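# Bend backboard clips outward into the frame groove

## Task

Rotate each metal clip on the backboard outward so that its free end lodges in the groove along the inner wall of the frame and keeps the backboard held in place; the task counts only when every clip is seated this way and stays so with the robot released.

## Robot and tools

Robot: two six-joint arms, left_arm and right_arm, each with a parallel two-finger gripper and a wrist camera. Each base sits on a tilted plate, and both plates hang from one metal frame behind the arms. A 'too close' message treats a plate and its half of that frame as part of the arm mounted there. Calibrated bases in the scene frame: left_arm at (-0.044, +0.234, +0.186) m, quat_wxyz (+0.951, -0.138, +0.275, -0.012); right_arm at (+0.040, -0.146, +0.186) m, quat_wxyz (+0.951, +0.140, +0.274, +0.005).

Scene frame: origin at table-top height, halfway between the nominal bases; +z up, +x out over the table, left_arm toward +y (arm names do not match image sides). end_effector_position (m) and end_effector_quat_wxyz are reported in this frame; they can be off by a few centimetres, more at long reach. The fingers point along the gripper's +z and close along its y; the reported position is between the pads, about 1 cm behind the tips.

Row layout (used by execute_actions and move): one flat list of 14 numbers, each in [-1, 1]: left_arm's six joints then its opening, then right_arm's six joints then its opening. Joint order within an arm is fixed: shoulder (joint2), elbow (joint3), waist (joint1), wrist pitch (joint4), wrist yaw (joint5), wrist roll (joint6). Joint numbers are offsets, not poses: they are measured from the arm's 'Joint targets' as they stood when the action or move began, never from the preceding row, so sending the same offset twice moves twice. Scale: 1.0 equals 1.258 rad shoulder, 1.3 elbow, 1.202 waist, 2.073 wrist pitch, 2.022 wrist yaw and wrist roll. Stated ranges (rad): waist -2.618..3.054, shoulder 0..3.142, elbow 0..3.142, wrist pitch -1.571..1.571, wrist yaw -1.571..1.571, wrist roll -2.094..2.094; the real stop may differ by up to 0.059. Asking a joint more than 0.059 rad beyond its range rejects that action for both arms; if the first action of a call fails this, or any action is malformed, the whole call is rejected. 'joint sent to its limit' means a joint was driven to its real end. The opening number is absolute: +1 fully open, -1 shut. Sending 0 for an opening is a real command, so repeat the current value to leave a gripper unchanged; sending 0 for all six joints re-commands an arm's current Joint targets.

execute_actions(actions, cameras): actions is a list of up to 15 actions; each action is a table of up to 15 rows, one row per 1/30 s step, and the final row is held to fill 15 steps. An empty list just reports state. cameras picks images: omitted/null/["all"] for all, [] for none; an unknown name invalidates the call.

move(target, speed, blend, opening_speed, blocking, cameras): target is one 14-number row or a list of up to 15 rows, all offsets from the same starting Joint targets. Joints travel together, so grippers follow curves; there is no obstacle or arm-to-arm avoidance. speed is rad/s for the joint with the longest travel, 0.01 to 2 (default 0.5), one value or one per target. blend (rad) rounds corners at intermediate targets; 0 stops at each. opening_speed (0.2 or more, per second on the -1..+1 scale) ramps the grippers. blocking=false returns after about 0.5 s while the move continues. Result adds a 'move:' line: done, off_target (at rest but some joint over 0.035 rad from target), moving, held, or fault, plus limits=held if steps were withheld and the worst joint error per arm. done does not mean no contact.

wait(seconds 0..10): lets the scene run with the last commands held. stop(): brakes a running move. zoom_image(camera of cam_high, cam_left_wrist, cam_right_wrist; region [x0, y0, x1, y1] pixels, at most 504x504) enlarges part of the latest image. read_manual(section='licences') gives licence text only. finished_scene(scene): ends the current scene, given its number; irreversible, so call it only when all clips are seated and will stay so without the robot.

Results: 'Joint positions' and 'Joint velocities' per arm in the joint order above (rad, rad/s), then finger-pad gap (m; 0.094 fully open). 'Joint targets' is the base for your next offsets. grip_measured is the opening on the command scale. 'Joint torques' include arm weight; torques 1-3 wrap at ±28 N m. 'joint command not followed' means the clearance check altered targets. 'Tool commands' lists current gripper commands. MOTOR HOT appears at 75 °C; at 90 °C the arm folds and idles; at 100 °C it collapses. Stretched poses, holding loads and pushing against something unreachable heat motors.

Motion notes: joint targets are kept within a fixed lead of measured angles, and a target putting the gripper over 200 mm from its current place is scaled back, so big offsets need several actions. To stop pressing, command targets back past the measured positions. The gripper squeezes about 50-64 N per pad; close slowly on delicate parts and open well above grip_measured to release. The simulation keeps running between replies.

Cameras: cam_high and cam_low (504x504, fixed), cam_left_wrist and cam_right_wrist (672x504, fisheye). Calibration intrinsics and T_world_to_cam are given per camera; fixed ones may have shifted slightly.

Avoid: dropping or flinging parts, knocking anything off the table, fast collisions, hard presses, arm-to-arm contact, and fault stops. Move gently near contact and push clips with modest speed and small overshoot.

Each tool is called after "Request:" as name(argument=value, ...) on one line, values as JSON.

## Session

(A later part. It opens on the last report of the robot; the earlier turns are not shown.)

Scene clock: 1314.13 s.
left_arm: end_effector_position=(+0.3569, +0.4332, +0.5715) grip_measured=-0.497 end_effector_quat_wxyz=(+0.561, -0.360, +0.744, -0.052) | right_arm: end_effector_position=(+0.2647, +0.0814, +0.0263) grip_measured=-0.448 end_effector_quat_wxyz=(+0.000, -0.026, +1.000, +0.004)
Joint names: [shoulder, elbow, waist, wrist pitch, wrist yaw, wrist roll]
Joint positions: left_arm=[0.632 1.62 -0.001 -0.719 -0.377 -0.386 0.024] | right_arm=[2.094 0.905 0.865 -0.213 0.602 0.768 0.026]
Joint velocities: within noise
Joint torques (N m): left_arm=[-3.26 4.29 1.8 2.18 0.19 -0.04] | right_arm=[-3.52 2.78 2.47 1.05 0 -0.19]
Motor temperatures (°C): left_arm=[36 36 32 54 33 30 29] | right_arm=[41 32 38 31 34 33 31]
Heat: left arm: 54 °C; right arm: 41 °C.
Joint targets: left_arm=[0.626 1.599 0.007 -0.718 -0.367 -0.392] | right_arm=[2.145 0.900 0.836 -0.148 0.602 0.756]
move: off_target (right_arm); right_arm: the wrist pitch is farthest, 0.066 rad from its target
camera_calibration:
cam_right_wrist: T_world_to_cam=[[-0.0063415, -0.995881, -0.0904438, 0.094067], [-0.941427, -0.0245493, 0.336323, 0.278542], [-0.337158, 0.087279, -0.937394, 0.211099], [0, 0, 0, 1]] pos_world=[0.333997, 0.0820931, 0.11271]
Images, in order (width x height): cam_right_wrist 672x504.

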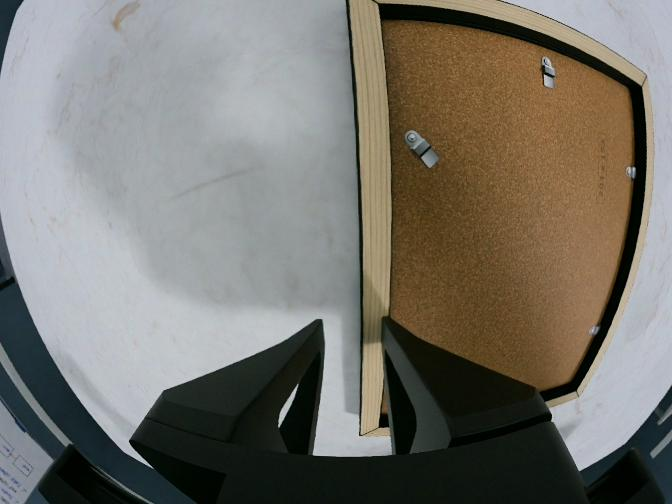

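Request:
move(target=[0,0,0,0,0,0,-0.5,-0.0906,0.0138,0.0574,-0.0714,0.0045,0.0366,-0.45], speed=0.3, cameras=["cam_right_wrist"])

Request:
zoom_image(camera="cam_right_wrist", region=[330, 300, 450, 396])

Scene clock: 1322.60 s.
left_arm: end_effector_position=(+0.3569, +0.4332, +0.5715) grip_measured=-0.497 end_effector_quat_wxyz=(+0.561, -0.360, +0.744, -0.052) | right_arm: end_effector_position=(+0.2649, +0.0790, +0.0396) grip_measured=-0.448 end_effector_quat_wxyz=(-0.003, -0.012, +1.000, +0.003)
Joint names: [shoulder, elbow, waist, wrist pitch, wrist yaw, wrist roll]
Joint positions: left_arm=[0.632 1.62 -0.001 -0.719 -0.377 -0.386 0.024] | right_arm=[2.05 0.905 0.883 -0.275 0.602 0.822 0.026]
Joint velocities: within noise
Joint torques (N m): left_arm=[-3.25 4.29 1.78 2.2 0.18 -0.04] | right_arm=[-10.19 4.64 6.22 0.28 0.07 0.09]
Motor temperatures (°C): left_arm=[36 36 32 54 33 30 29] | right_arm=[41 32 37 32 34 33 31]
Heat: left arm: 54 °C; right arm: 41 °C.
Joint targets: left_arm=[0.626 1.599 0.007 -0.718 -0.367 -0.392] | right_arm=[2.031 0.918 0.905 -0.296 0.611 0.830]
move: done
camera_calibration:
cam_right_wrist: T_world_to_cam=[[-0.0346219, -0.995484, -0.0883876, 0.100193], [-0.939752, 0.00233135, 0.341849, 0.271463], [-0.340099, 0.0948979, -0.935589, 0.223975], [0, 0, 0, 1]] pos_world=[0.33475, 0.0778526, 0.125605]
Images, in order (width x height): cam_right_wrist 672x504.

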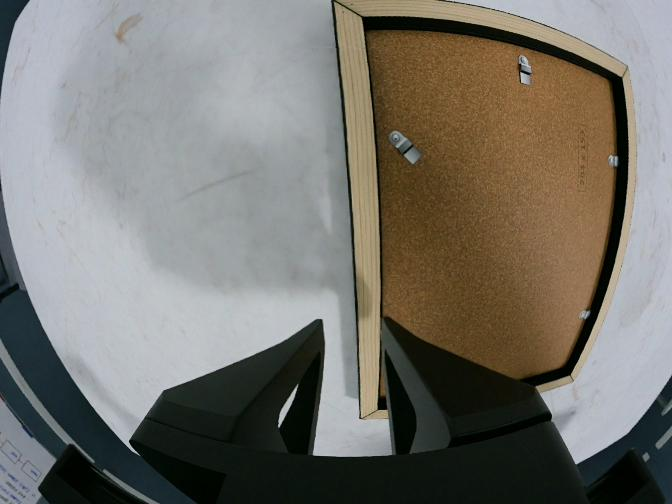

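Scaled by 4.200 from the camera's 672x504 image, which has a finer 960x720 frame.

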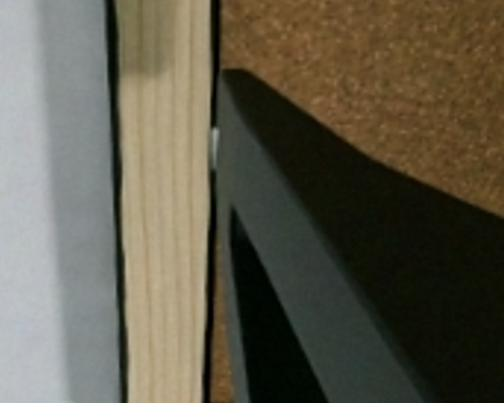

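Request:
move(target=[0,0,0,0,0,0,-0.5,0.0652,-0.0254,-0.0474,0.0540,0,-0.0302,-0.5], speed=0.15, cameras=["cam_right_wrist"])

Request:
zoom_image(camera="cam_right_wrist", region=[330, 300, 450, 396])

Scene clock: 1361.43 s.
left_arm: end_effector_position=(+0.3569, +0.4332, +0.5715) grip_measured=-0.497 end_effector_quat_wxyz=(+0.561, -0.360, +0.744, -0.052) | right_arm: end_effector_position=(+0.2656, +0.0791, +0.0267) grip_measured=-0.498 end_effector_quat_wxyz=(+0.000, -0.018, +1.000, +0.003)
Joint names: [shoulder, elbow, waist, wrist pitch, wrist yaw, wrist roll]
Joint positions: left_arm=[0.632 1.62 -0.001 -0.719 -0.377 -0.386 0.024] | right_arm=[2.087 0.9 0.86 -0.213 0.602 0.779 0.024]
Joint velocities: within noise
Joint torques (N m): left_arm=[-3.25 4.29 1.8 2.2 0.18 -0.03] | right_arm=[-5.85 2.17 3.82 0.74 0.05 -0.12]
Motor temperatures (°C): left_arm=[36 36 32 54 33 30 29] | right_arm=[45 33 38 31 34 33 31]
Heat: left arm: 54 °C; right arm: 45 °C.
Joint targets: left_arm=[0.626 1.599 0.007 -0.718 -0.367 -0.392] | right_arm=[2.113 0.885 0.848 -0.184 0.611 0.769]
move: done
camera_calibration:
cam_right_wrist: T_world_to_cam=[[-0.0216908, -0.995818, -0.0887452, 0.0957994], [-0.941674, -0.00946727, 0.336394, 0.278173], [-0.335827, 0.0908657, -0.937531, 0.211304], [0, 0, 0, 1]] pos_world=[0.334988, 0.078832, 0.11303]
Images, in order (width x height): cam_right_wrist 672x504.

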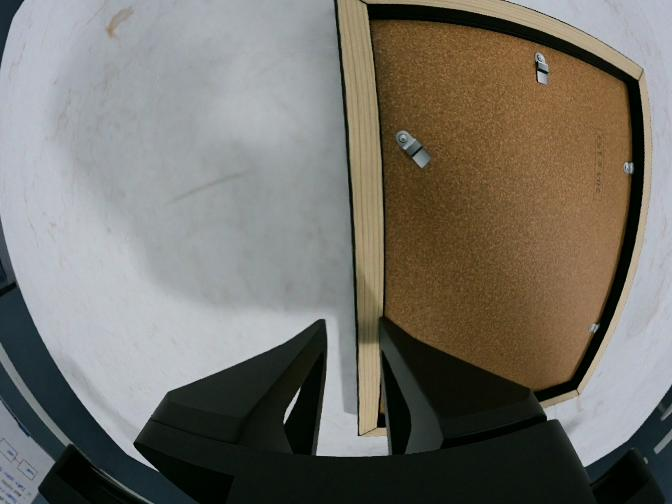

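Scaled by 4.200 from the camera's 672x504 image, which has a finer 960x720 frame.

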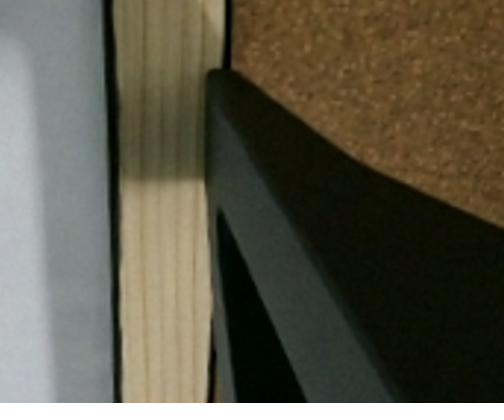

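Request:
move(target=[0,0,0,0,0,0,-0.5,-0.0533,-0.0085,0,-0.0236,0,0,-0.5], speed=0.15, cameras=["cam_right_wrist"])

Request:
zoom_image(camera="cam_right_wrist", region=[330, 300, 450, 396])

Scene clock: 1376.60 s.
left_arm: end_effector_position=(+0.3569, +0.4332, +0.5715) grip_measured=-0.497 end_effector_quat_wxyz=(+0.561, -0.360, +0.744, -0.052) | right_arm: end_effector_position=(+0.2653, +0.0750, +0.0288) grip_measured=-0.498 end_effector_quat_wxyz=(+0.000, -0.017, +1.000, +0.003)
Joint names: [shoulder, elbow, waist, wrist pitch, wrist yaw, wrist roll]
Joint positions: left_arm=[0.632 1.62 -0.001 -0.719 -0.377 -0.386 0.024] | right_arm=[2.069 0.885 0.857 -0.215 0.601 0.777 0.024]
Joint velocities: within noise
Joint torques (N m): left_arm=[-3.23 4.31 1.8 2.18 0.19 -0.04] | right_arm=[-10.54 2.18 4 0.32 0.08 -0.15]
Motor temperatures (°C): left_arm=[36 36 32 54 33 30 29] | right_arm=[42 32 37 31 34 33 31]
Heat: left arm: 54 °C; right arm: 42 °C.
Joint targets: left_arm=[0.626 1.599 0.007 -0.718 -0.367 -0.392] | right_arm=[2.046 0.874 0.848 -0.233 0.611 0.769]
move: done
camera_calibration:
cam_right_wrist: T_world_to_cam=[[-0.0227654, -0.99585, -0.0881143, 0.0921469], [-0.941373, -0.00832167, 0.337265, 0.27691], [-0.336599, 0.0906264, -0.937277, 0.213783], [0, 0, 0, 1]] pos_world=[0.334732, 0.0746946, 0.115101]
Images, in order (width x height): cam_right_wrist 672x504.

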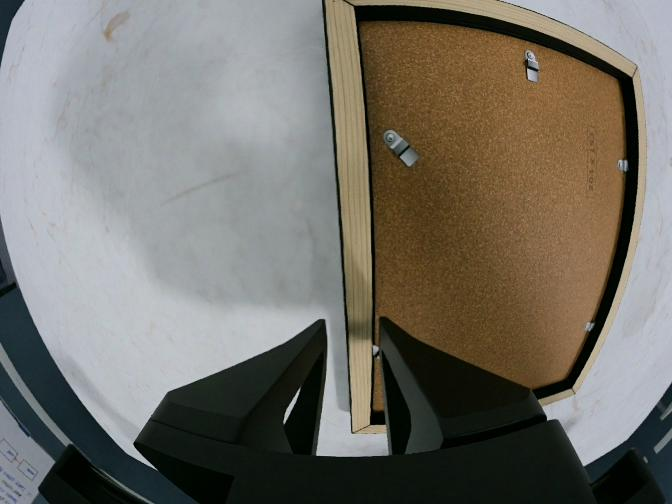

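Scaled by 4.200 from the camera's 672x504 image, which has a finer 960x720 frame.

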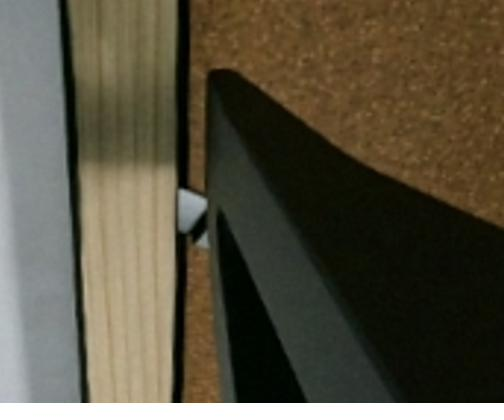

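Request:
move(target=[0,0,0,0,0,0,-0.5,0.0676,0,-0.0213,0.0497,0,-0.0158,-0.5], speed=0.12, cameras=["cam_right_wrist"])

Request:
zoom_image(camera="cam_right_wrist", region=[330, 300, 450, 396])

Scene clock: 1388.90 s.
left_arm: end_effector_position=(+0.3569, +0.4332, +0.5715) grip_measured=-0.497 end_effector_quat_wxyz=(+0.561, -0.360, +0.744, -0.052) | right_arm: end_effector_position=(+0.2670, +0.0745, +0.0176) grip_measured=-0.498 end_effector_quat_wxyz=(+0.002, -0.018, +1.000, +0.002)
Joint names: [shoulder, elbow, waist, wrist pitch, wrist yaw, wrist roll]
Joint positions: left_arm=[0.632 1.62 -0.001 -0.719 -0.377 -0.386 0.024] | right_arm=[2.101 0.885 0.834 -0.165 0.602 0.747 0.024]
Joint velocities: within noise
Joint torques (N m): left_arm=[-3.25 4.26 1.8 2.2 0.19 -0.03] | right_arm=[-5.53 2.21 3.81 0.77 0.09 -0.15]
Motor temperatures (°C): left_arm=[36 36 32 54 33 30 29] | right_arm=[42 32 37 31 34 33 31]
Heat: left arm: 54 °C; right arm: 42 °C.
Joint targets: left_arm=[0.626 1.599 0.007 -0.718 -0.367 -0.392] | right_arm=[2.131 0.874 0.822 -0.130 0.611 0.737]
move: done
camera_calibration:
cam_right_wrist: T_world_to_cam=[[-0.0210069, -0.996032, -0.0864786, 0.0902766], [-0.943043, -0.00898357, 0.332548, 0.282878], [-0.332006, 0.0885389, -0.939113, 0.202906], [0, 0, 0, 1]] pos_world=[0.336029, 0.0744946, 0.104288]
Images, in order (width x height): cam_right_wrist 672x504.

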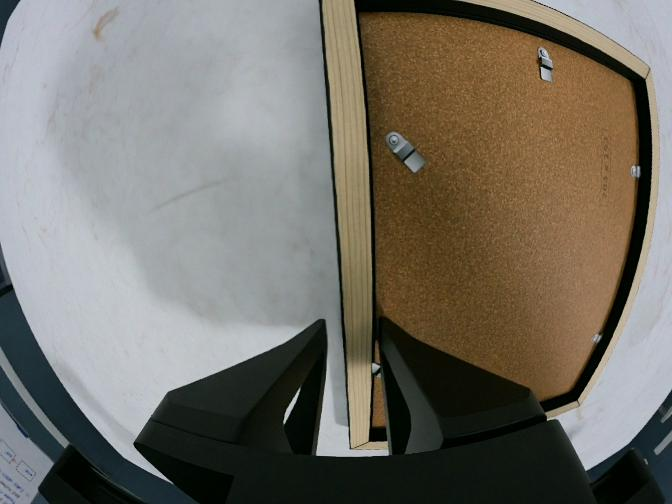

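Scaled by 4.200 from the camera's 672x504 image, which has a finer 960x720 frame.

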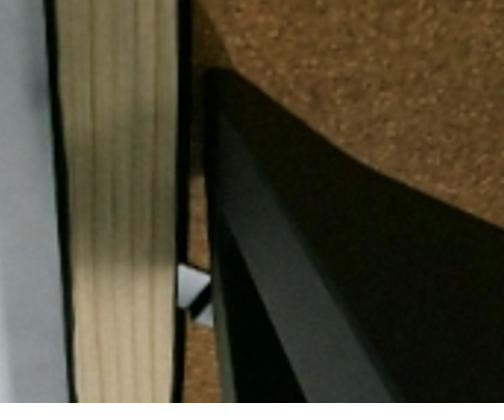

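Request:
move(target=[0,0,0,0,0,0,-0.5,0,-0.0146,0.0358,0,0,0.0173,-0.5], speed=0.08, cameras=["cam_right_wrist"])

Request:
zoom_image(camera="cam_right_wrist", region=[330, 300, 450, 396])

Scene clock: 1401.10 s.
left_arm: end_effector_position=(+0.3569, +0.4332, +0.5715) grip_measured=-0.497 end_effector_quat_wxyz=(+0.561, -0.360, +0.744, -0.052) | right_arm: end_effector_position=(+0.2632, +0.0755, +0.0178) grip_measured=-0.498 end_effector_quat_wxyz=(+0.007, -0.014, +1.000, +0.004)
Joint names: [shoulder, elbow, waist, wrist pitch, wrist yaw, wrist roll]
Joint positions: left_arm=[0.632 1.62 -0.001 -0.719 -0.377 -0.386 0.024] | right_arm=[2.104 0.869 0.846 -0.143 0.609 0.763 0.024]
Joint velocities: within noise
Joint torques (N m): left_arm=[-3.26 4.27 1.76 2.21 0.18 -0.04] | right_arm=[-5.42 1.83 5.96 0.59 0.01 0.07]
Motor temperatures (°C): left_arm=[36 36 32 54 33 30 29] | right_arm=[41 32 37 31 34 33 31]
Heat: left arm: 54 °C; right arm: 41 °C.
Joint targets: left_arm=[0.626 1.599 0.007 -0.718 -0.367 -0.392] | right_arm=[2.131 0.855 0.865 -0.130 0.611 0.772]
move: done
camera_calibration:
cam_right_wrist: T_world_to_cam=[[-0.0279622, -0.995575, -0.0897095, 0.093035], [-0.946345, -0.00253884, 0.323149, 0.279792], [-0.321947, 0.0939321, -0.942087, 0.198705], [0, 0, 0, 1]] pos_world=[0.331354, 0.0746689, 0.105129]
Images, in order (width x height): cam_right_wrist 672x504.

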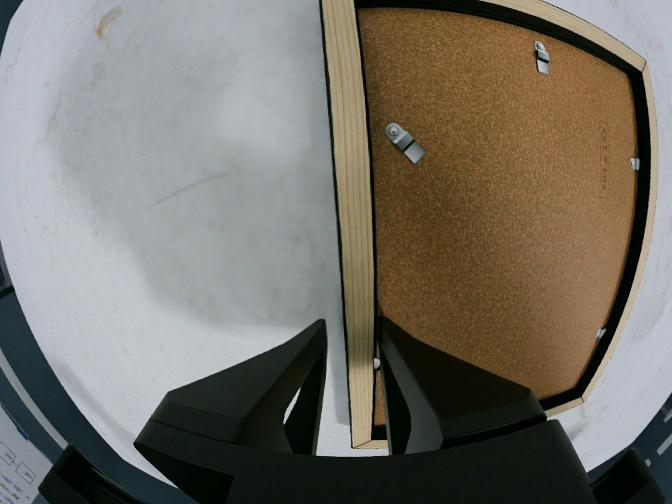

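Scaled by 4.200 from the camera's 672x504 image, which has a finer 960x720 frame.

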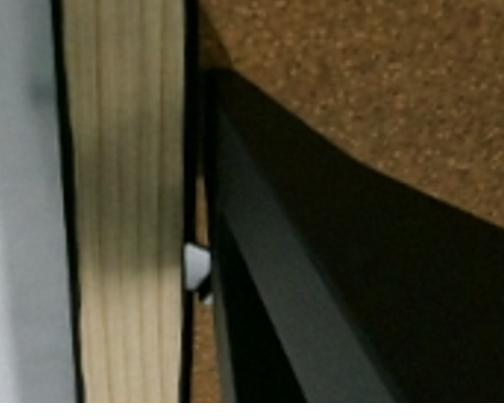

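Request:
move(target=[0,0,0,0,0,0,-0.5,0.001,-0.0075,0.0062,-0.008,0,0.0045,-0.5], speed=0.08, cameras=["cam_right_wrist"])

Request:
zoom_image(camera="cam_right_wrist", region=[330, 300, 450, 396])

Scene clock: 1413.83 s.
left_arm: end_effector_position=(+0.3569, +0.4332, +0.5715) grip_measured=-0.497 end_effector_quat_wxyz=(+0.561, -0.360, +0.744, -0.052) | right_arm: end_effector_position=(+0.2583, +0.0743, +0.0178) grip_measured=-0.498 end_effector_quat_wxyz=(+0.005, -0.015, +1.000, +0.002)
Joint names: [shoulder, elbow, waist, wrist pitch, wrist yaw, wrist roll]
Joint positions: left_arm=[0.632 1.62 -0.001 -0.719 -0.377 -0.386 0.024] | right_arm=[2.105 0.859 0.853 -0.143 0.61 0.772 0.024]
Joint velocities: within noise
Joint torques (N m): left_arm=[-3.26 4.29 1.77 2.2 0.18 -0.04] | right_arm=[-5.75 1.83 6.23 0.45 0.01 0.1]
Motor temperatures (°C): left_arm=[36 36 32 54 33 30 29] | right_arm=[40 32 37 31 34 33 31]
Heat: left arm: 54 °C; right arm: 40 °C.
Joint targets: left_arm=[0.626 1.599 0.007 -0.718 -0.367 -0.392] | right_arm=[2.132 0.845 0.873 -0.146 0.611 0.781]
move: done
camera_calibration:
cam_right_wrist: T_world_to_cam=[[-0.0258365, -0.995939, -0.0862491, 0.0911295], [-0.944877, -0.00384141, 0.327402, 0.274816], [-0.326403, 0.0899538, -0.940941, 0.198671], [0, 0, 0, 1]] pos_world=[0.326868, 0.0739439, 0.104822]
Images, in order (width x height): cam_right_wrist 672x504.

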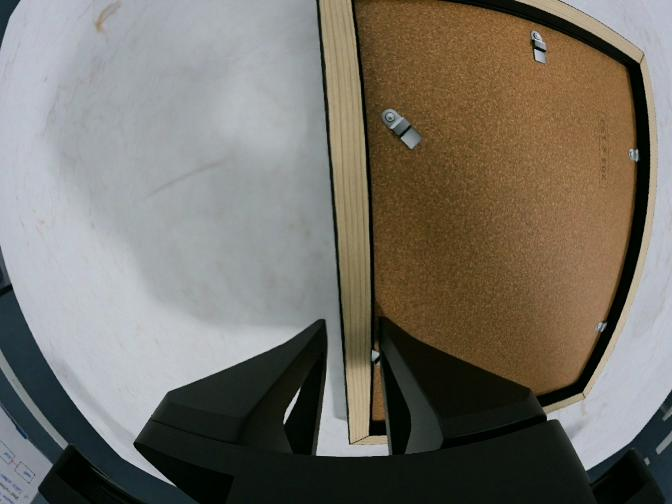

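Scaled by 4.200 from the camera's 672x504 image, which has a finer 960x720 frame.

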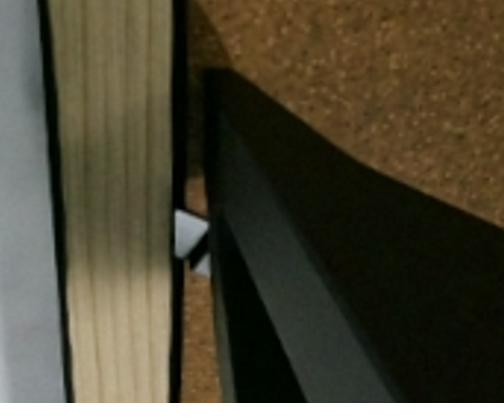

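Request:
move(target=[0,0,0,0,0,0,-0.5,0.001,-0.0070,0.0055,-0.003,0,0.004,-0.5], speed=0.08, cameras=["cam_right_wrist"])

Request:
zoom_image(camera="cam_right_wrist", region=[330, 300, 450, 396])

Scene clock: 1430.60 s.
left_arm: end_effector_position=(+0.3569, +0.4332, +0.5715) grip_measured=-0.497 end_effector_quat_wxyz=(+0.561, -0.360, +0.744, -0.052) | right_arm: end_effector_position=(+0.2538, +0.0733, +0.0177) grip_measured=-0.498 end_effector_quat_wxyz=(+0.003, -0.017, +1.000, +0.000)
Joint names: [shoulder, elbow, waist, wrist pitch, wrist yaw, wrist roll]
Joint positions: left_arm=[0.632 1.62 -0.001 -0.719 -0.377 -0.386 0.024] | right_arm=[2.107 0.85 0.86 -0.143 0.61 0.78 0.024]
Joint velocities: within noise
Joint torques (N m): left_arm=[-3.25 4.31 1.77 2.2 0.19 -0.03] | right_arm=[-5.59 1.83 6.27 0.39 0.02 0.02]
Motor temperatures (°C): left_arm=[36 36 32 54 33 30 29] | right_arm=[40 32 38 31 34 33 31]
Heat: left arm: 54 °C; right arm: 40 °C.
Joint targets: left_arm=[0.626 1.599 0.007 -0.718 -0.367 -0.392] | right_arm=[2.134 0.836 0.879 -0.152 0.611 0.789]
move: done
camera_calibration:
cam_right_wrist: T_world_to_cam=[[-0.0226899, -0.996292, -0.082991, 0.0891799], [-0.94336, -0.00614734, 0.331714, 0.270228], [-0.330994, 0.085817, -0.939722, 0.198623], [0, 0, 0, 1]] pos_world=[0.322689, 0.0734651, 0.104413]
Images, in order (width x height): cam_right_wrist 672x504.

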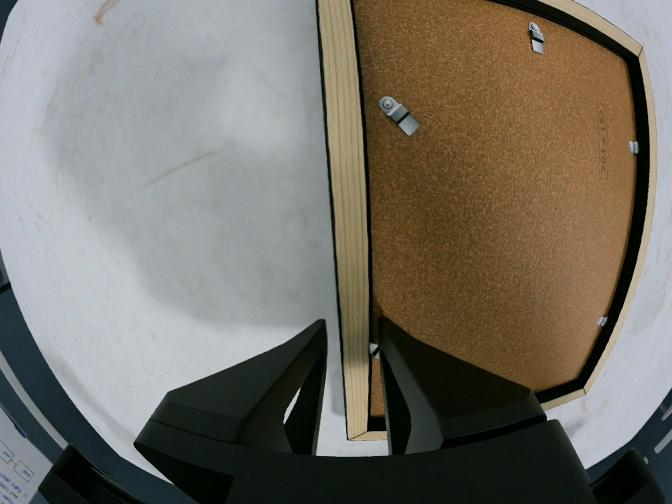

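Scaled by 4.200 from the camera's 672x504 image, which has a finer 960x720 frame.

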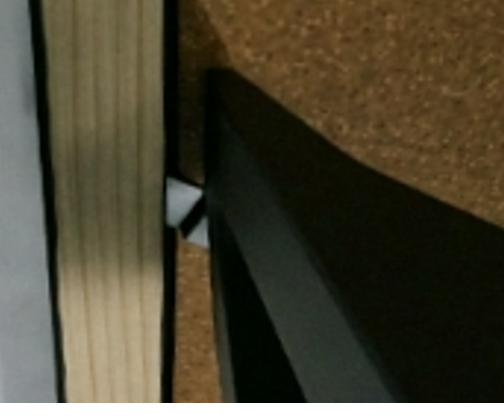

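Request:
move(target=[[0,0,0,0,0,0,-0.5,-0.0628,0,0.0133,-0.0256,0,0.0114,-0.5],[0,0,0,0,0,0,-0.5,-0.0652,0.05,-0.0258,-0.0376,-0.0054,-0.0099,-0.5],[0,0,0,0,0,0,-0.5,0.0056,0.0485,-0.0458,0.014,-0.0054,-0.0257,-0.5]], speed=[0.15,0.2,0.1], blend=[0.01,0,0], cameras=["cam_right_wrist"])

Request:
zoom_image(camera="cam_right_wrist", region=[330, 300, 450, 396])

Scene clock: 1467.77 s.
left_arm: end_effector_position=(+0.3569, +0.4332, +0.5715) grip_measured=-0.497 end_effector_quat_wxyz=(+0.561, -0.360, +0.744, -0.052) | right_arm: end_effector_position=(+0.2677, +0.0770, +0.0176) grip_measured=-0.498 end_effector_quat_wxyz=(+0.004, -0.018, +1.000, +0.004)
Joint names: [shoulder, elbow, waist, wrist pitch, wrist yaw, wrist roll]
Joint positions: left_arm=[0.632 1.62 -0.001 -0.719 -0.377 -0.386 0.024] | right_arm=[2.106 0.891 0.838 -0.162 0.603 0.747 0.024]
Joint velocities: within noise
Joint torques (N m): left_arm=[-3.29 4.26 1.8 2.2 0.19 -0.03] | right_arm=[-5.22 3.66 3.6 0.83 -0.04 -0.15]
Motor temperatures (°C): left_arm=[36 36 32 54 33 30 29] | right_arm=[40 32 38 31 34 33 31]
Heat: left arm: 54 °C; right arm: 40 °C.
Joint targets: left_arm=[0.626 1.599 0.007 -0.718 -0.367 -0.392] | right_arm=[2.141 0.899 0.824 -0.123 0.600 0.737]
move: off_target (right_arm); right_arm: the wrist pitch is farthest, 0.039 rad from its target
camera_calibration:
cam_right_wrist: T_world_to_cam=[[-0.0198562, -0.995786, -0.0895337, 0.0924619], [-0.944262, -0.0107542, 0.329019, 0.284111], [-0.328596, 0.0910763, -0.940069, 0.201804], [0, 0, 0, 1]] pos_world=[0.336423, 0.0767481, 0.10451]
Images, in order (width x height): cam_right_wrist 672x504.

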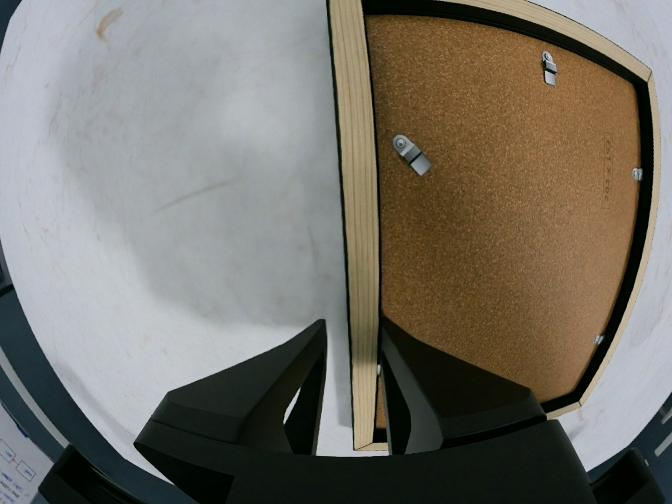

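Scaled by 4.200 from the camera's 672x504 image, which has a finer 960x720 frame.

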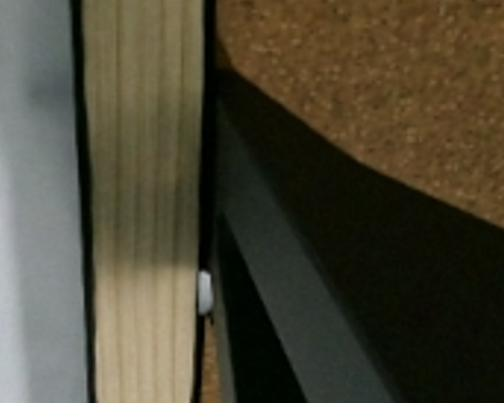

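Request:
move(target=[[0,0,0,0,0,0,-0.5,-0.1017,0,0.0641,-0.0796,0.0025,0.0376,-0.5],[0,0,0,0,0,0,-0.5,-0.1288,-0.1092,0.0774,-0.0304,0.0104,-0.7334,-0.5],[0,0,0,0,0,0,-0.5,-0.1288,-0.1092,0.0774,-0.0304,0.0104,-0.7334,-0.3]], speed=[0.2,0.8,0.3], cameras=["cam_right_wrist"])

Request:
zoom_image(camera="cam_right_wrist", region=[290, 270, 410, 366])

Scene clock: 1552.47 s.
left_arm: end_effector_position=(+0.3569, +0.4332, +0.5715) grip_measured=-0.497 end_effector_quat_wxyz=(+0.561, -0.360, +0.744, -0.052) | right_arm: end_effector_position=(+0.2421, +0.0556, +0.0390) grip_measured=-0.302 end_effector_quat_wxyz=(+0.002, +0.718, -0.696, +0.003)
Joint names: [shoulder, elbow, waist, wrist pitch, wrist yaw, wrist roll]
Joint positions: left_arm=[0.632 1.62 -0.001 -0.719 -0.377 -0.386 0.024] | right_arm=[2.002 0.768 0.894 -0.202 0.618 -0.738 0.033]
Joint velocities: within noise
Joint torques (N m): left_arm=[-3.22 4.27 1.77 2.21 0.19 -0.04] | right_arm=[-9.72 2.07 5.98 0.58 0.02 -0.13]
Motor temperatures (°C): left_arm=[36 36 32 54 33 30 29] | right_arm=[40 32 37 32 34 33 31]
Heat: left arm: 54 °C; right arm: 40 °C.
Joint targets: left_arm=[0.626 1.599 0.007 -0.718 -0.367 -0.392] | right_arm=[1.979 0.757 0.917 -0.186 0.621 -0.746]
move: done
camera_calibration:
cam_right_wrist: T_world_to_cam=[[0.996355, -0.0280017, -0.080582, -0.227634], [0.00140767, -0.939069, 0.343725, 0.0747337], [-0.085297, -0.342586, -0.935607, 0.180519], [0, 0, 0, 1]] pos_world=[0.242097, 0.125649, 0.124864]
Images, in order (width x height): cam_right_wrist 672x504.

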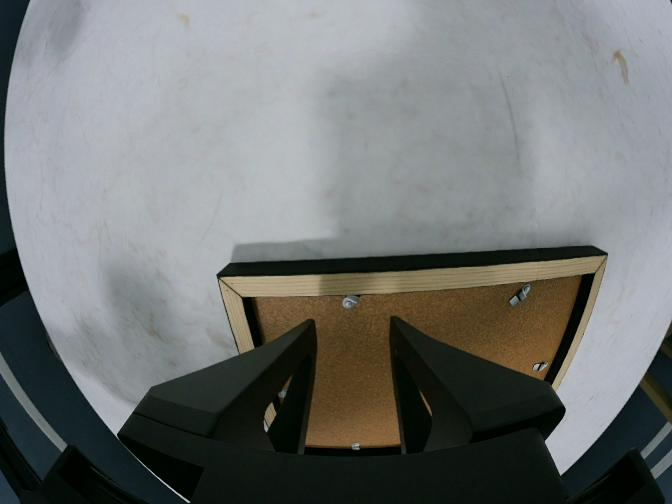

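Scaled by 4.200 from the camera's 672x504 image, which has a finer 960x720 frame.

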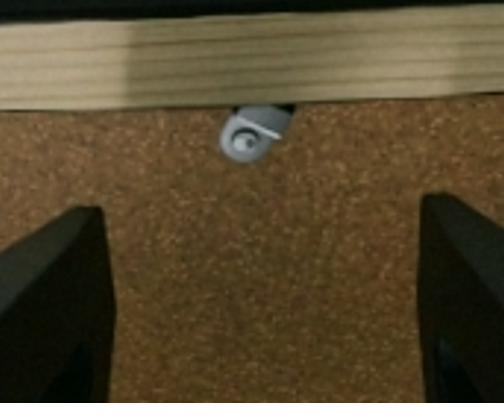

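Request:
move(target=[0,0,0,0,0,0,-0.5,0.0700,0.0023,-0.0408,0.0310,-0.0084,-0.0129,-0.3], speed=0.15, cameras=["cam_right_wrist"])

Request:
zoom_image(camera="cam_right_wrist", region=[290, 270, 410, 366])

Scene clock: 1587.53 s.
left_arm: end_effector_position=(+0.3569, +0.4332, +0.5715) grip_measured=-0.497 end_effector_quat_wxyz=(+0.561, -0.360, +0.744, -0.052) | right_arm: end_effector_position=(+0.2410, +0.0580, +0.0266) grip_measured=-0.302 end_effector_quat_wxyz=(+0.001, +0.718, -0.696, +0.004)
Joint names: [shoulder, elbow, waist, wrist pitch, wrist yaw, wrist roll]
Joint positions: left_arm=[0.632 1.62 -0.001 -0.719 -0.377 -0.386 0.024] | right_arm=[2.049 0.768 0.876 -0.139 0.616 -0.764 0.033]
Joint velocities: within noise
Joint torques (N m): left_arm=[-3.23 4.29 1.78 2.19 0.18 -0.04] | right_arm=[-5.81 2.36 3.75 0.6 -0.1 -0.11]
Motor temperatures (°C): left_arm=[36 36 32 54 33 30 29] | right_arm=[41 32 38 31 34 33 31]
Heat: left arm: 54 °C; right arm: 41 °C.
Joint targets: left_arm=[0.626 1.599 0.007 -0.718 -0.367 -0.392] | right_arm=[2.067 0.760 0.868 -0.122 0.604 -0.772]
move: done
camera_calibration:
cam_right_wrist: T_world_to_cam=[[0.996622, -0.0262576, -0.0778133, -0.227691], [0.00196, -0.939634, 0.342176, 0.0812195], [-0.0821007, -0.341173, -0.936408, 0.168768], [0, 0, 0, 1]] pos_world=[0.240619, 0.127917, 0.112527]
Images, in order (width x height): cam_right_wrist 672x504.

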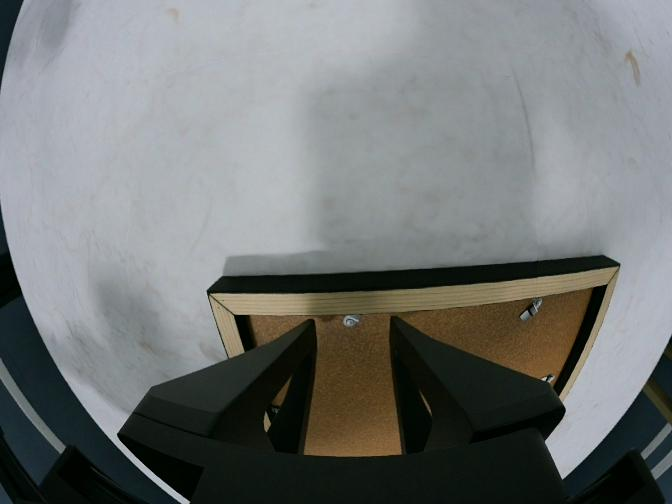

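Scaled by 4.200 from the camera's 672x504 image, which has a finer 960x720 frame.

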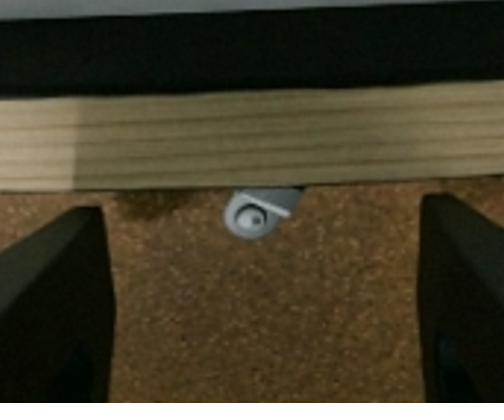

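Request:
move(target=[0,0,0,0,0,0,-0.5,0.0318,0,-0.010,0.0241,0,-0.0089,-0.3], speed=0.1, cameras=["cam_right_wrist"])

Request:
zoom_image(camera="cam_right_wrist", region=[290, 270, 410, 366])

Scene clock: 1611.20 s.
left_arm: end_effector_position=(+0.3569, +0.4332, +0.5715) grip_measured=-0.497 end_effector_quat_wxyz=(+0.561, -0.360, +0.744, -0.052) | right_arm: end_effector_position=(+0.2380, +0.0560, +0.0175) grip_measured=-0.302 end_effector_quat_wxyz=(+0.007, +0.721, -0.693, +0.007)
Joint names: [shoulder, elbow, waist, wrist pitch, wrist yaw, wrist roll]
Joint positions: left_arm=[0.632 1.62 -0.001 -0.719 -0.377 -0.386 0.024] | right_arm=[2.084 0.768 0.864 -0.11 0.621 -0.779 0.033]
Joint velocities: within noise
Joint torques (N m): left_arm=[-3.23 4.26 1.77 2.2 0.18 -0.04] | right_arm=[-5.5 1.95 3.79 0.73 -0.16 -0.14]
Motor temperatures (°C): left_arm=[36 36 32 54 33 30 29] | right_arm=[40 31 37 31 34 33 31]
Heat: left arm: 54 °C; right arm: 40 °C.
Joint targets: left_arm=[0.626 1.599 0.007 -0.718 -0.367 -0.392] | right_arm=[2.107 0.760 0.856 -0.072 0.604 -0.790]
move: off_target (right_arm); right_arm: the wrist pitch is farthest, 0.038 rad from its target
camera_calibration:
cam_right_wrist: T_world_to_cam=[[0.996589, -0.0184229, -0.0804455, -0.225886], [0.0113913, -0.934728, 0.355183, 0.079656], [-0.0817381, -0.354887, -0.931329, 0.159866], [0, 0, 0, 1]] pos_world=[0.237275, 0.12703, 0.102424]
Images, in order (width x height): cam_right_wrist 672x504.

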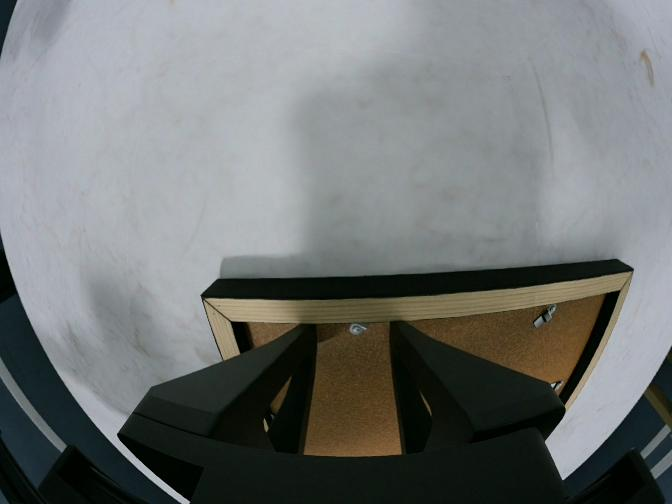

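Scaled by 4.200 from the camera's 672x504 image, which has a finer 960x720 frame.

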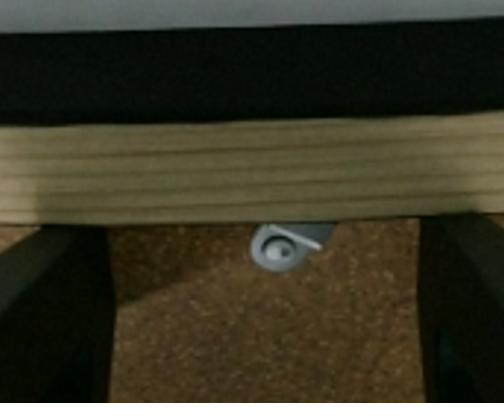

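Request:
move(target=[[0,0,0,0,0,0,-0.5,0,0,0,0,0,0,-0.6],[0,0,0,0,0,0,-0.5,0,0,0,0,0,0,-0.78]], opening_speed=0.25, cameras=["cam_right_wrist"])

Request:
zoom_image(camera="cam_right_wrist", region=[290, 270, 410, 366])

Scene clock: 1624.60 s.
left_arm: end_effector_position=(+0.3569, +0.4332, +0.5715) grip_measured=-0.497 end_effector_quat_wxyz=(+0.561, -0.360, +0.744, -0.052) | right_arm: end_effector_position=(+0.2406, +0.0561, +0.0175) grip_measured=-0.778 end_effector_quat_wxyz=(+0.003, +0.720, -0.694, +0.012)
Joint names: [shoulder, elbow, waist, wrist pitch, wrist yaw, wrist roll]
Joint positions: left_arm=[0.632 1.62 -0.001 -0.719 -0.377 -0.386 0.024] | right_arm=[2.084 0.768 0.864 -0.101 0.632 -0.781 0.01]
Joint velocities: within noise
Joint torques (N m): left_arm=[-3.26 4.29 1.81 2.2 0.19 -0.04] | right_arm=[-5.46 2.02 3.77 0.67 -0.28 -0.08]
Motor temperatures (°C): left_arm=[36 36 32 54 33 30 29] | right_arm=[40 31 36 32 34 33 31]
Heat: left arm: 54 °C; right arm: 40 °C.
Joint targets: left_arm=[0.626 1.599 0.007 -0.718 -0.367 -0.392] | right_arm=[2.107 0.760 0.856 -0.072 0.604 -0.790]
move: done; target 2's new numbers were sent with right_arm's wrist pitch 0.036 rad from that target
camera_calibration:
cam_right_wrist: T_world_to_cam=[[0.997436, -0.021711, -0.0681874, -0.228679], [0.00407826, -0.93407, 0.357066, 0.0813963], [-0.0714441, -0.356428, -0.931587, 0.157737], [0, 0, 0, 1]] pos_world=[0.23903, 0.127287, 0.102289]
Images, in order (width x height): cam_right_wrist 672x504.

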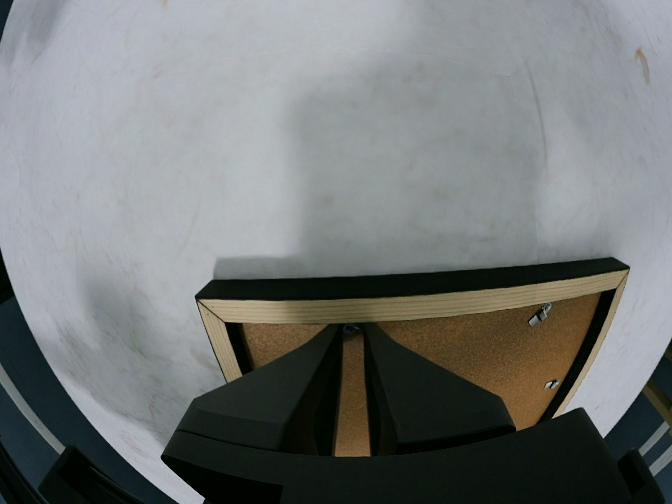

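Scaled by 4.200 from the camera's 672x504 image, which has a finer 960x720 frame.

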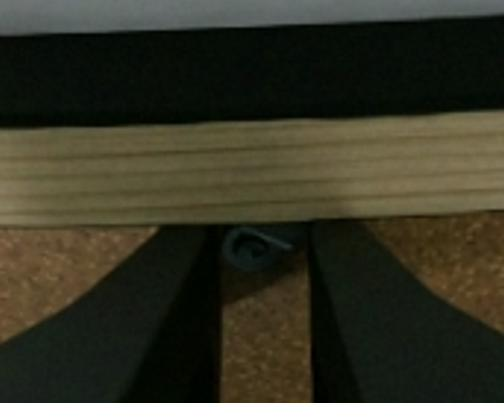

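Request:
move(target=[[0,0,0,0,0,0,-0.5,0,0,0,0,0,0,-0.9]], opening_speed=0.25, cameras=["cam_right_wrist"])

Request:
zoom_image(camera="cam_right_wrist", region=[320, 300, 390, 356])

Scene clock: 1634.03 s.
left_arm: end_effector_position=(+0.3569, +0.4332, +0.5715) grip_measured=-0.497 end_effector_quat_wxyz=(+0.561, -0.360, +0.744, -0.052) | right_arm: end_effector_position=(+0.2411, +0.0562, +0.0175) grip_measured=-0.894 end_effector_quat_wxyz=(+0.002, +0.720, -0.694, +0.013)
Joint names: [shoulder, elbow, waist, wrist pitch, wrist yaw, wrist roll]
Joint positions: left_arm=[0.632 1.62 -0.001 -0.719 -0.377 -0.386 0.024] | right_arm=[2.084 0.768 0.864 -0.099 0.633 -0.781 0.005]
Joint velocities: within noise
Joint torques (N m): left_arm=[-3.23 4.3 1.8 2.18 0.19 -0.04] | right_arm=[-5.41 1.88 3.93 0.67 -0.24 -0.16]
Motor temperatures (°C): left_arm=[36 36 32 54 33 30 29] | right_arm=[40 31 36 32 34 33 31]
Heat: left arm: 54 °C; right arm: 40 °C.
Joint targets: left_arm=[0.626 1.599 0.007 -0.718 -0.367 -0.392] | right_arm=[2.107 0.760 0.856 -0.072 0.604 -0.790]
move: done
camera_calibration:
cam_right_wrist: T_world_to_cam=[[0.997567, -0.0223993, -0.066015, -0.229182], [0.00264844, -0.934112, 0.356971, 0.0818504], [-0.0696613, -0.356278, -0.93178, 0.157382], [0, 0, 0, 1]] pos_world=[0.239371, 0.127395, 0.102297]
Images, in order (width x height): cam_right_wrist 672x504.

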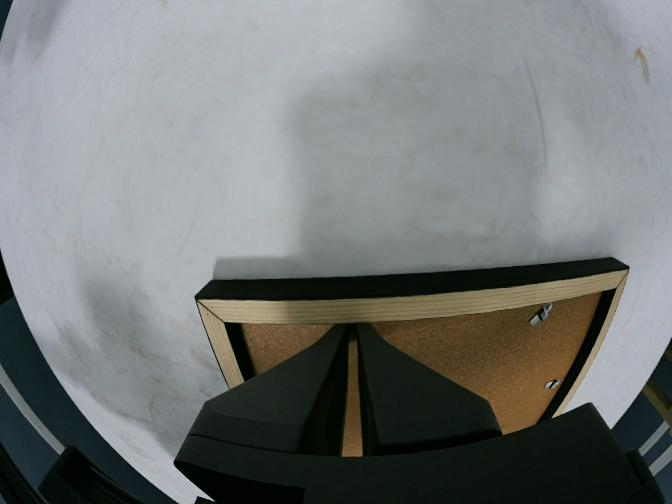

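Scaled by 7.200 from the camera's 672x504 image, which has a finer 960x720 frame.

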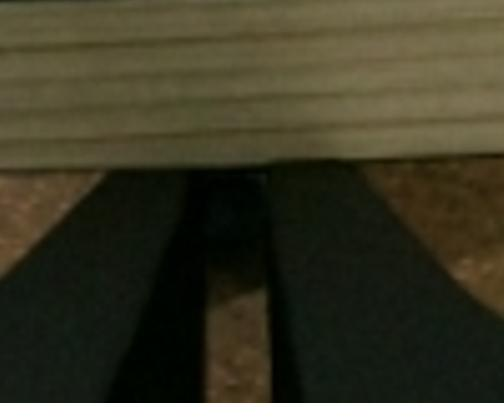

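Request:
move(target=[[0,0,0,0,0,0,-0.5,0,0,0,0,0,0,-1]], opening_speed=0.25, cameras=["cam_right_wrist"])

Request:
zoom_image(camera="cam_right_wrist", region=[320, 300, 390, 356])

Scene clock: 1642.77 s.
left_arm: end_effector_position=(+0.3569, +0.4332, +0.5715) grip_measured=-0.497 end_effector_quat_wxyz=(+0.561, -0.360, +0.744, -0.052) | right_arm: end_effector_position=(+0.2411, +0.0562, +0.0175) grip_measured=-0.935 end_effector_quat_wxyz=(+0.002, +0.720, -0.694, +0.013)
Joint names: [shoulder, elbow, waist, wrist pitch, wrist yaw, wrist roll]
Joint positions: left_arm=[0.632 1.62 -0.001 -0.719 -0.377 -0.386 0.024] | right_arm=[2.084 0.768 0.864 -0.099 0.633 -0.781 0.003]
Joint velocities: within noise
Joint torques (N m): left_arm=[-3.23 4.33 1.8 2.19 0.17 -0.04] | right_arm=[-5.37 2.18 3.73 0.65 -0.29 -0.11]
Motor temperatures (°C): left_arm=[36 36 32 54 33 30 29] | right_arm=[40 31 36 32 34 33 31]
Heat: left arm: 54 °C; right arm: 40 °C.
Joint targets: left_arm=[0.626 1.599 0.007 -0.718 -0.367 -0.392] | right_arm=[2.107 0.760 0.856 -0.072 0.604 -0.790]
move: done
camera_calibration:
cam_right_wrist: T_world_to_cam=[[0.997567, -0.0223993, -0.066015, -0.229182], [0.00264844, -0.934112, 0.356971, 0.0818504], [-0.0696613, -0.356278, -0.93178, 0.157382], [0, 0, 0, 1]] pos_world=[0.239371, 0.127395, 0.102297]
Images, in order (width x height): cam_right_wrist 672x504.

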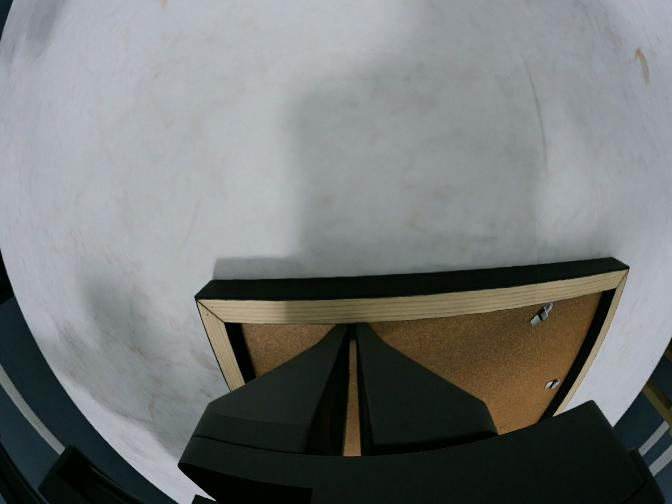

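Scaled by 7.200 from the camera's 672x504 image, which has a finer 960x720 frame.

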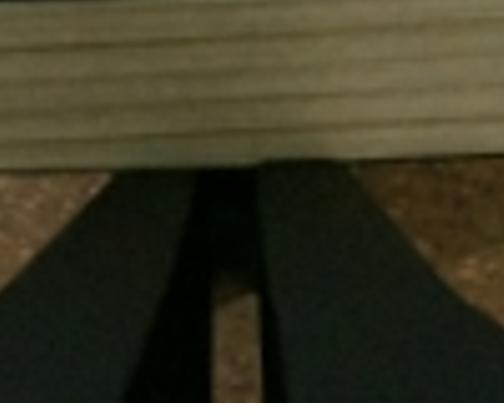

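Request:
move(target=[[0,0,0,0,0,0,-0.5,0,0,0,0,0,0,-0.5]], opening_speed=0.8, cameras=["cam_right_wrist"])

Request:
zoom_image(camera="cam_right_wrist", region=[320, 300, 390, 356])

Scene clock: 1653.97 s.
left_arm: end_effector_position=(+0.3569, +0.4332, +0.5715) grip_measured=-0.497 end_effector_quat_wxyz=(+0.561, -0.360, +0.744, -0.052) | right_arm: end_effector_position=(+0.2411, +0.0561, +0.0175) grip_measured=-0.502 end_effector_quat_wxyz=(+0.002, +0.720, -0.694, +0.013)
Joint names: [shoulder, elbow, waist, wrist pitch, wrist yaw, wrist roll]
Joint positions: left_arm=[0.632 1.62 -0.001 -0.719 -0.377 -0.386 0.024] | right_arm=[2.084 0.768 0.864 -0.099 0.634 -0.782 0.023]
Joint velocities: within noise
Joint torques (N m): left_arm=[-3.26 4.29 1.77 2.19 0.19 -0.04] | right_arm=[-5.42 2.06 3.93 0.68 -0.24 -0.11]
Motor temperatures (°C): left_arm=[36 36 32 54 33 30 29] | right_arm=[40 31 36 32 34 33 32]
Heat: left arm: 54 °C; right arm: 40 °C.
Joint targets: left_arm=[0.626 1.599 0.007 -0.718 -0.367 -0.392] | right_arm=[2.107 0.760 0.856 -0.072 0.604 -0.790]
move: done
camera_calibration:
cam_right_wrist: T_world_to_cam=[[0.997601, -0.0216543, -0.0657458, -0.229287], [0.00326851, -0.934013, 0.357225, 0.0816471], [-0.0691428, -0.356583, -0.931702, 0.157261], [0, 0, 0, 1]] pos_world=[0.239344, 0.127371, 0.102279]
Images, in order (width x height): cam_right_wrist 672x504.

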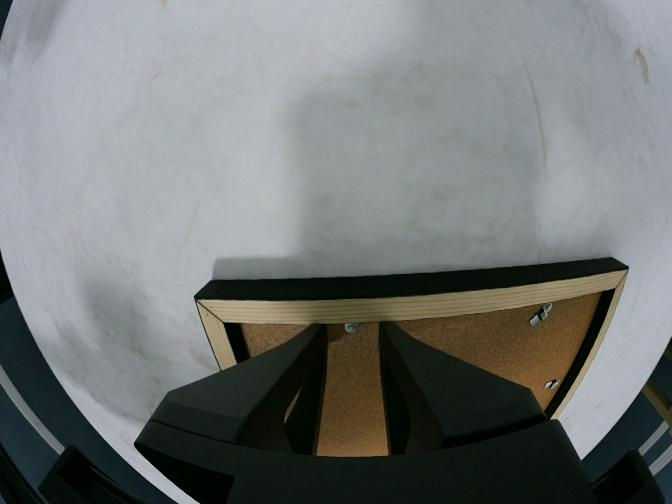

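Scaled by 7.200 from the camera's 672x504 image, which has a finer 960x720 frame.

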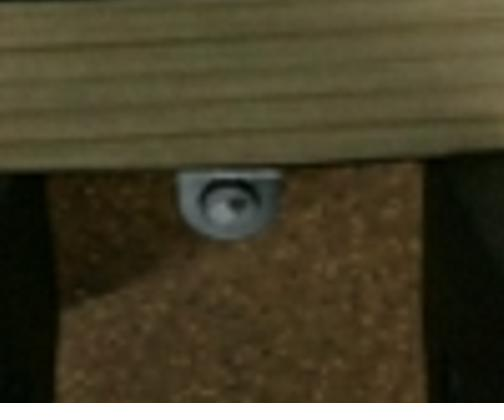

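Request:
move(target=[[0,0,0,0,0,0,-0.5,0,0,0,0,0,0,-0.3],[0,0,0,0,0,0,-0.5,-0.0374,0,0.0241,-0.0232,0.002,0.01,-0.3],[0,0,0,0,0,0,-0.5,-0.0827,0.003,0.0566,-0.0651,0.0035,0.032,-0.3]], speed=0.15, blend=[0,0.02,0], cameras=["cam_right_wrist"])

Request:
zoom_image(camera="cam_right_wrist", region=[310, 280, 390, 344])

Scene clock: 1666.77 s.
left_arm: end_effector_position=(+0.3569, +0.4332, +0.5715) grip_measured=-0.497 end_effector_quat_wxyz=(+0.561, -0.360, +0.744, -0.052) | right_arm: end_effector_position=(+0.2384, +0.0578, +0.0360) grip_measured=-0.302 end_effector_quat_wxyz=(+0.003, +0.720, -0.694, +0.005)
Joint names: [shoulder, elbow, waist, wrist pitch, wrist yaw, wrist roll]
Joint positions: left_arm=[0.632 1.62 -0.001 -0.719 -0.377 -0.386 0.024] | right_arm=[2.023 0.768 0.902 -0.187 0.623 -0.733 0.033]
Joint velocities: within noise
Joint torques (N m): left_arm=[-3.21 4.31 1.8 2.19 0.19 -0.03] | right_arm=[-9.44 2.63 5.94 0.25 -0.12 0.06]
Motor temperatures (°C): left_arm=[36 36 32 54 33 30 29] | right_arm=[40 31 36 32 34 33 32]
Heat: left arm: 54 °C; right arm: 40 °C.
Joint targets: left_arm=[0.626 1.599 0.007 -0.718 -0.367 -0.392] | right_arm=[2.003 0.764 0.924 -0.207 0.611 -0.725]
move: done
camera_calibration:
cam_right_wrist: T_world_to_cam=[[0.996696, -0.0225937, -0.078015, -0.224644], [0.00586588, -0.937998, 0.346591, 0.076571], [-0.0810087, -0.345904, -0.934766, 0.177199], [0, 0, 0, 1]] pos_world=[0.237808, 0.128042, 0.121575]
Images, in order (width x height): cam_right_wrist 672x504.

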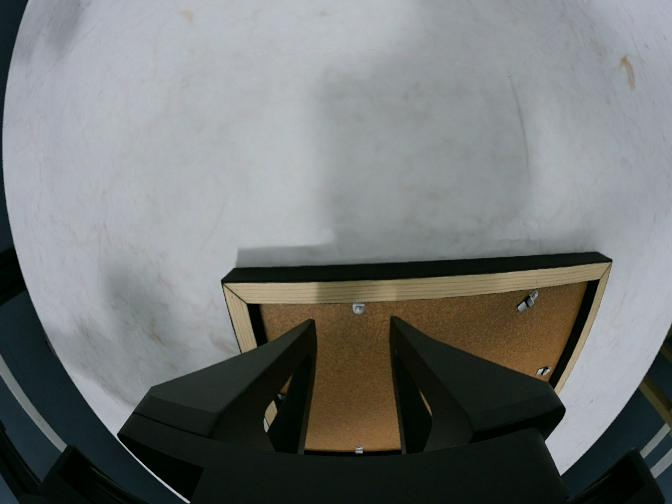

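Scaled by 6.300 from the camera's 672x504 image, which has a finer 960x720 frame.

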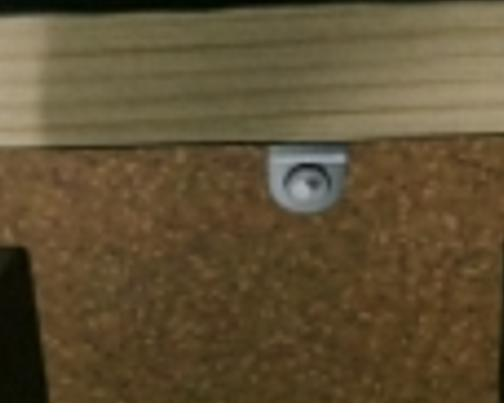

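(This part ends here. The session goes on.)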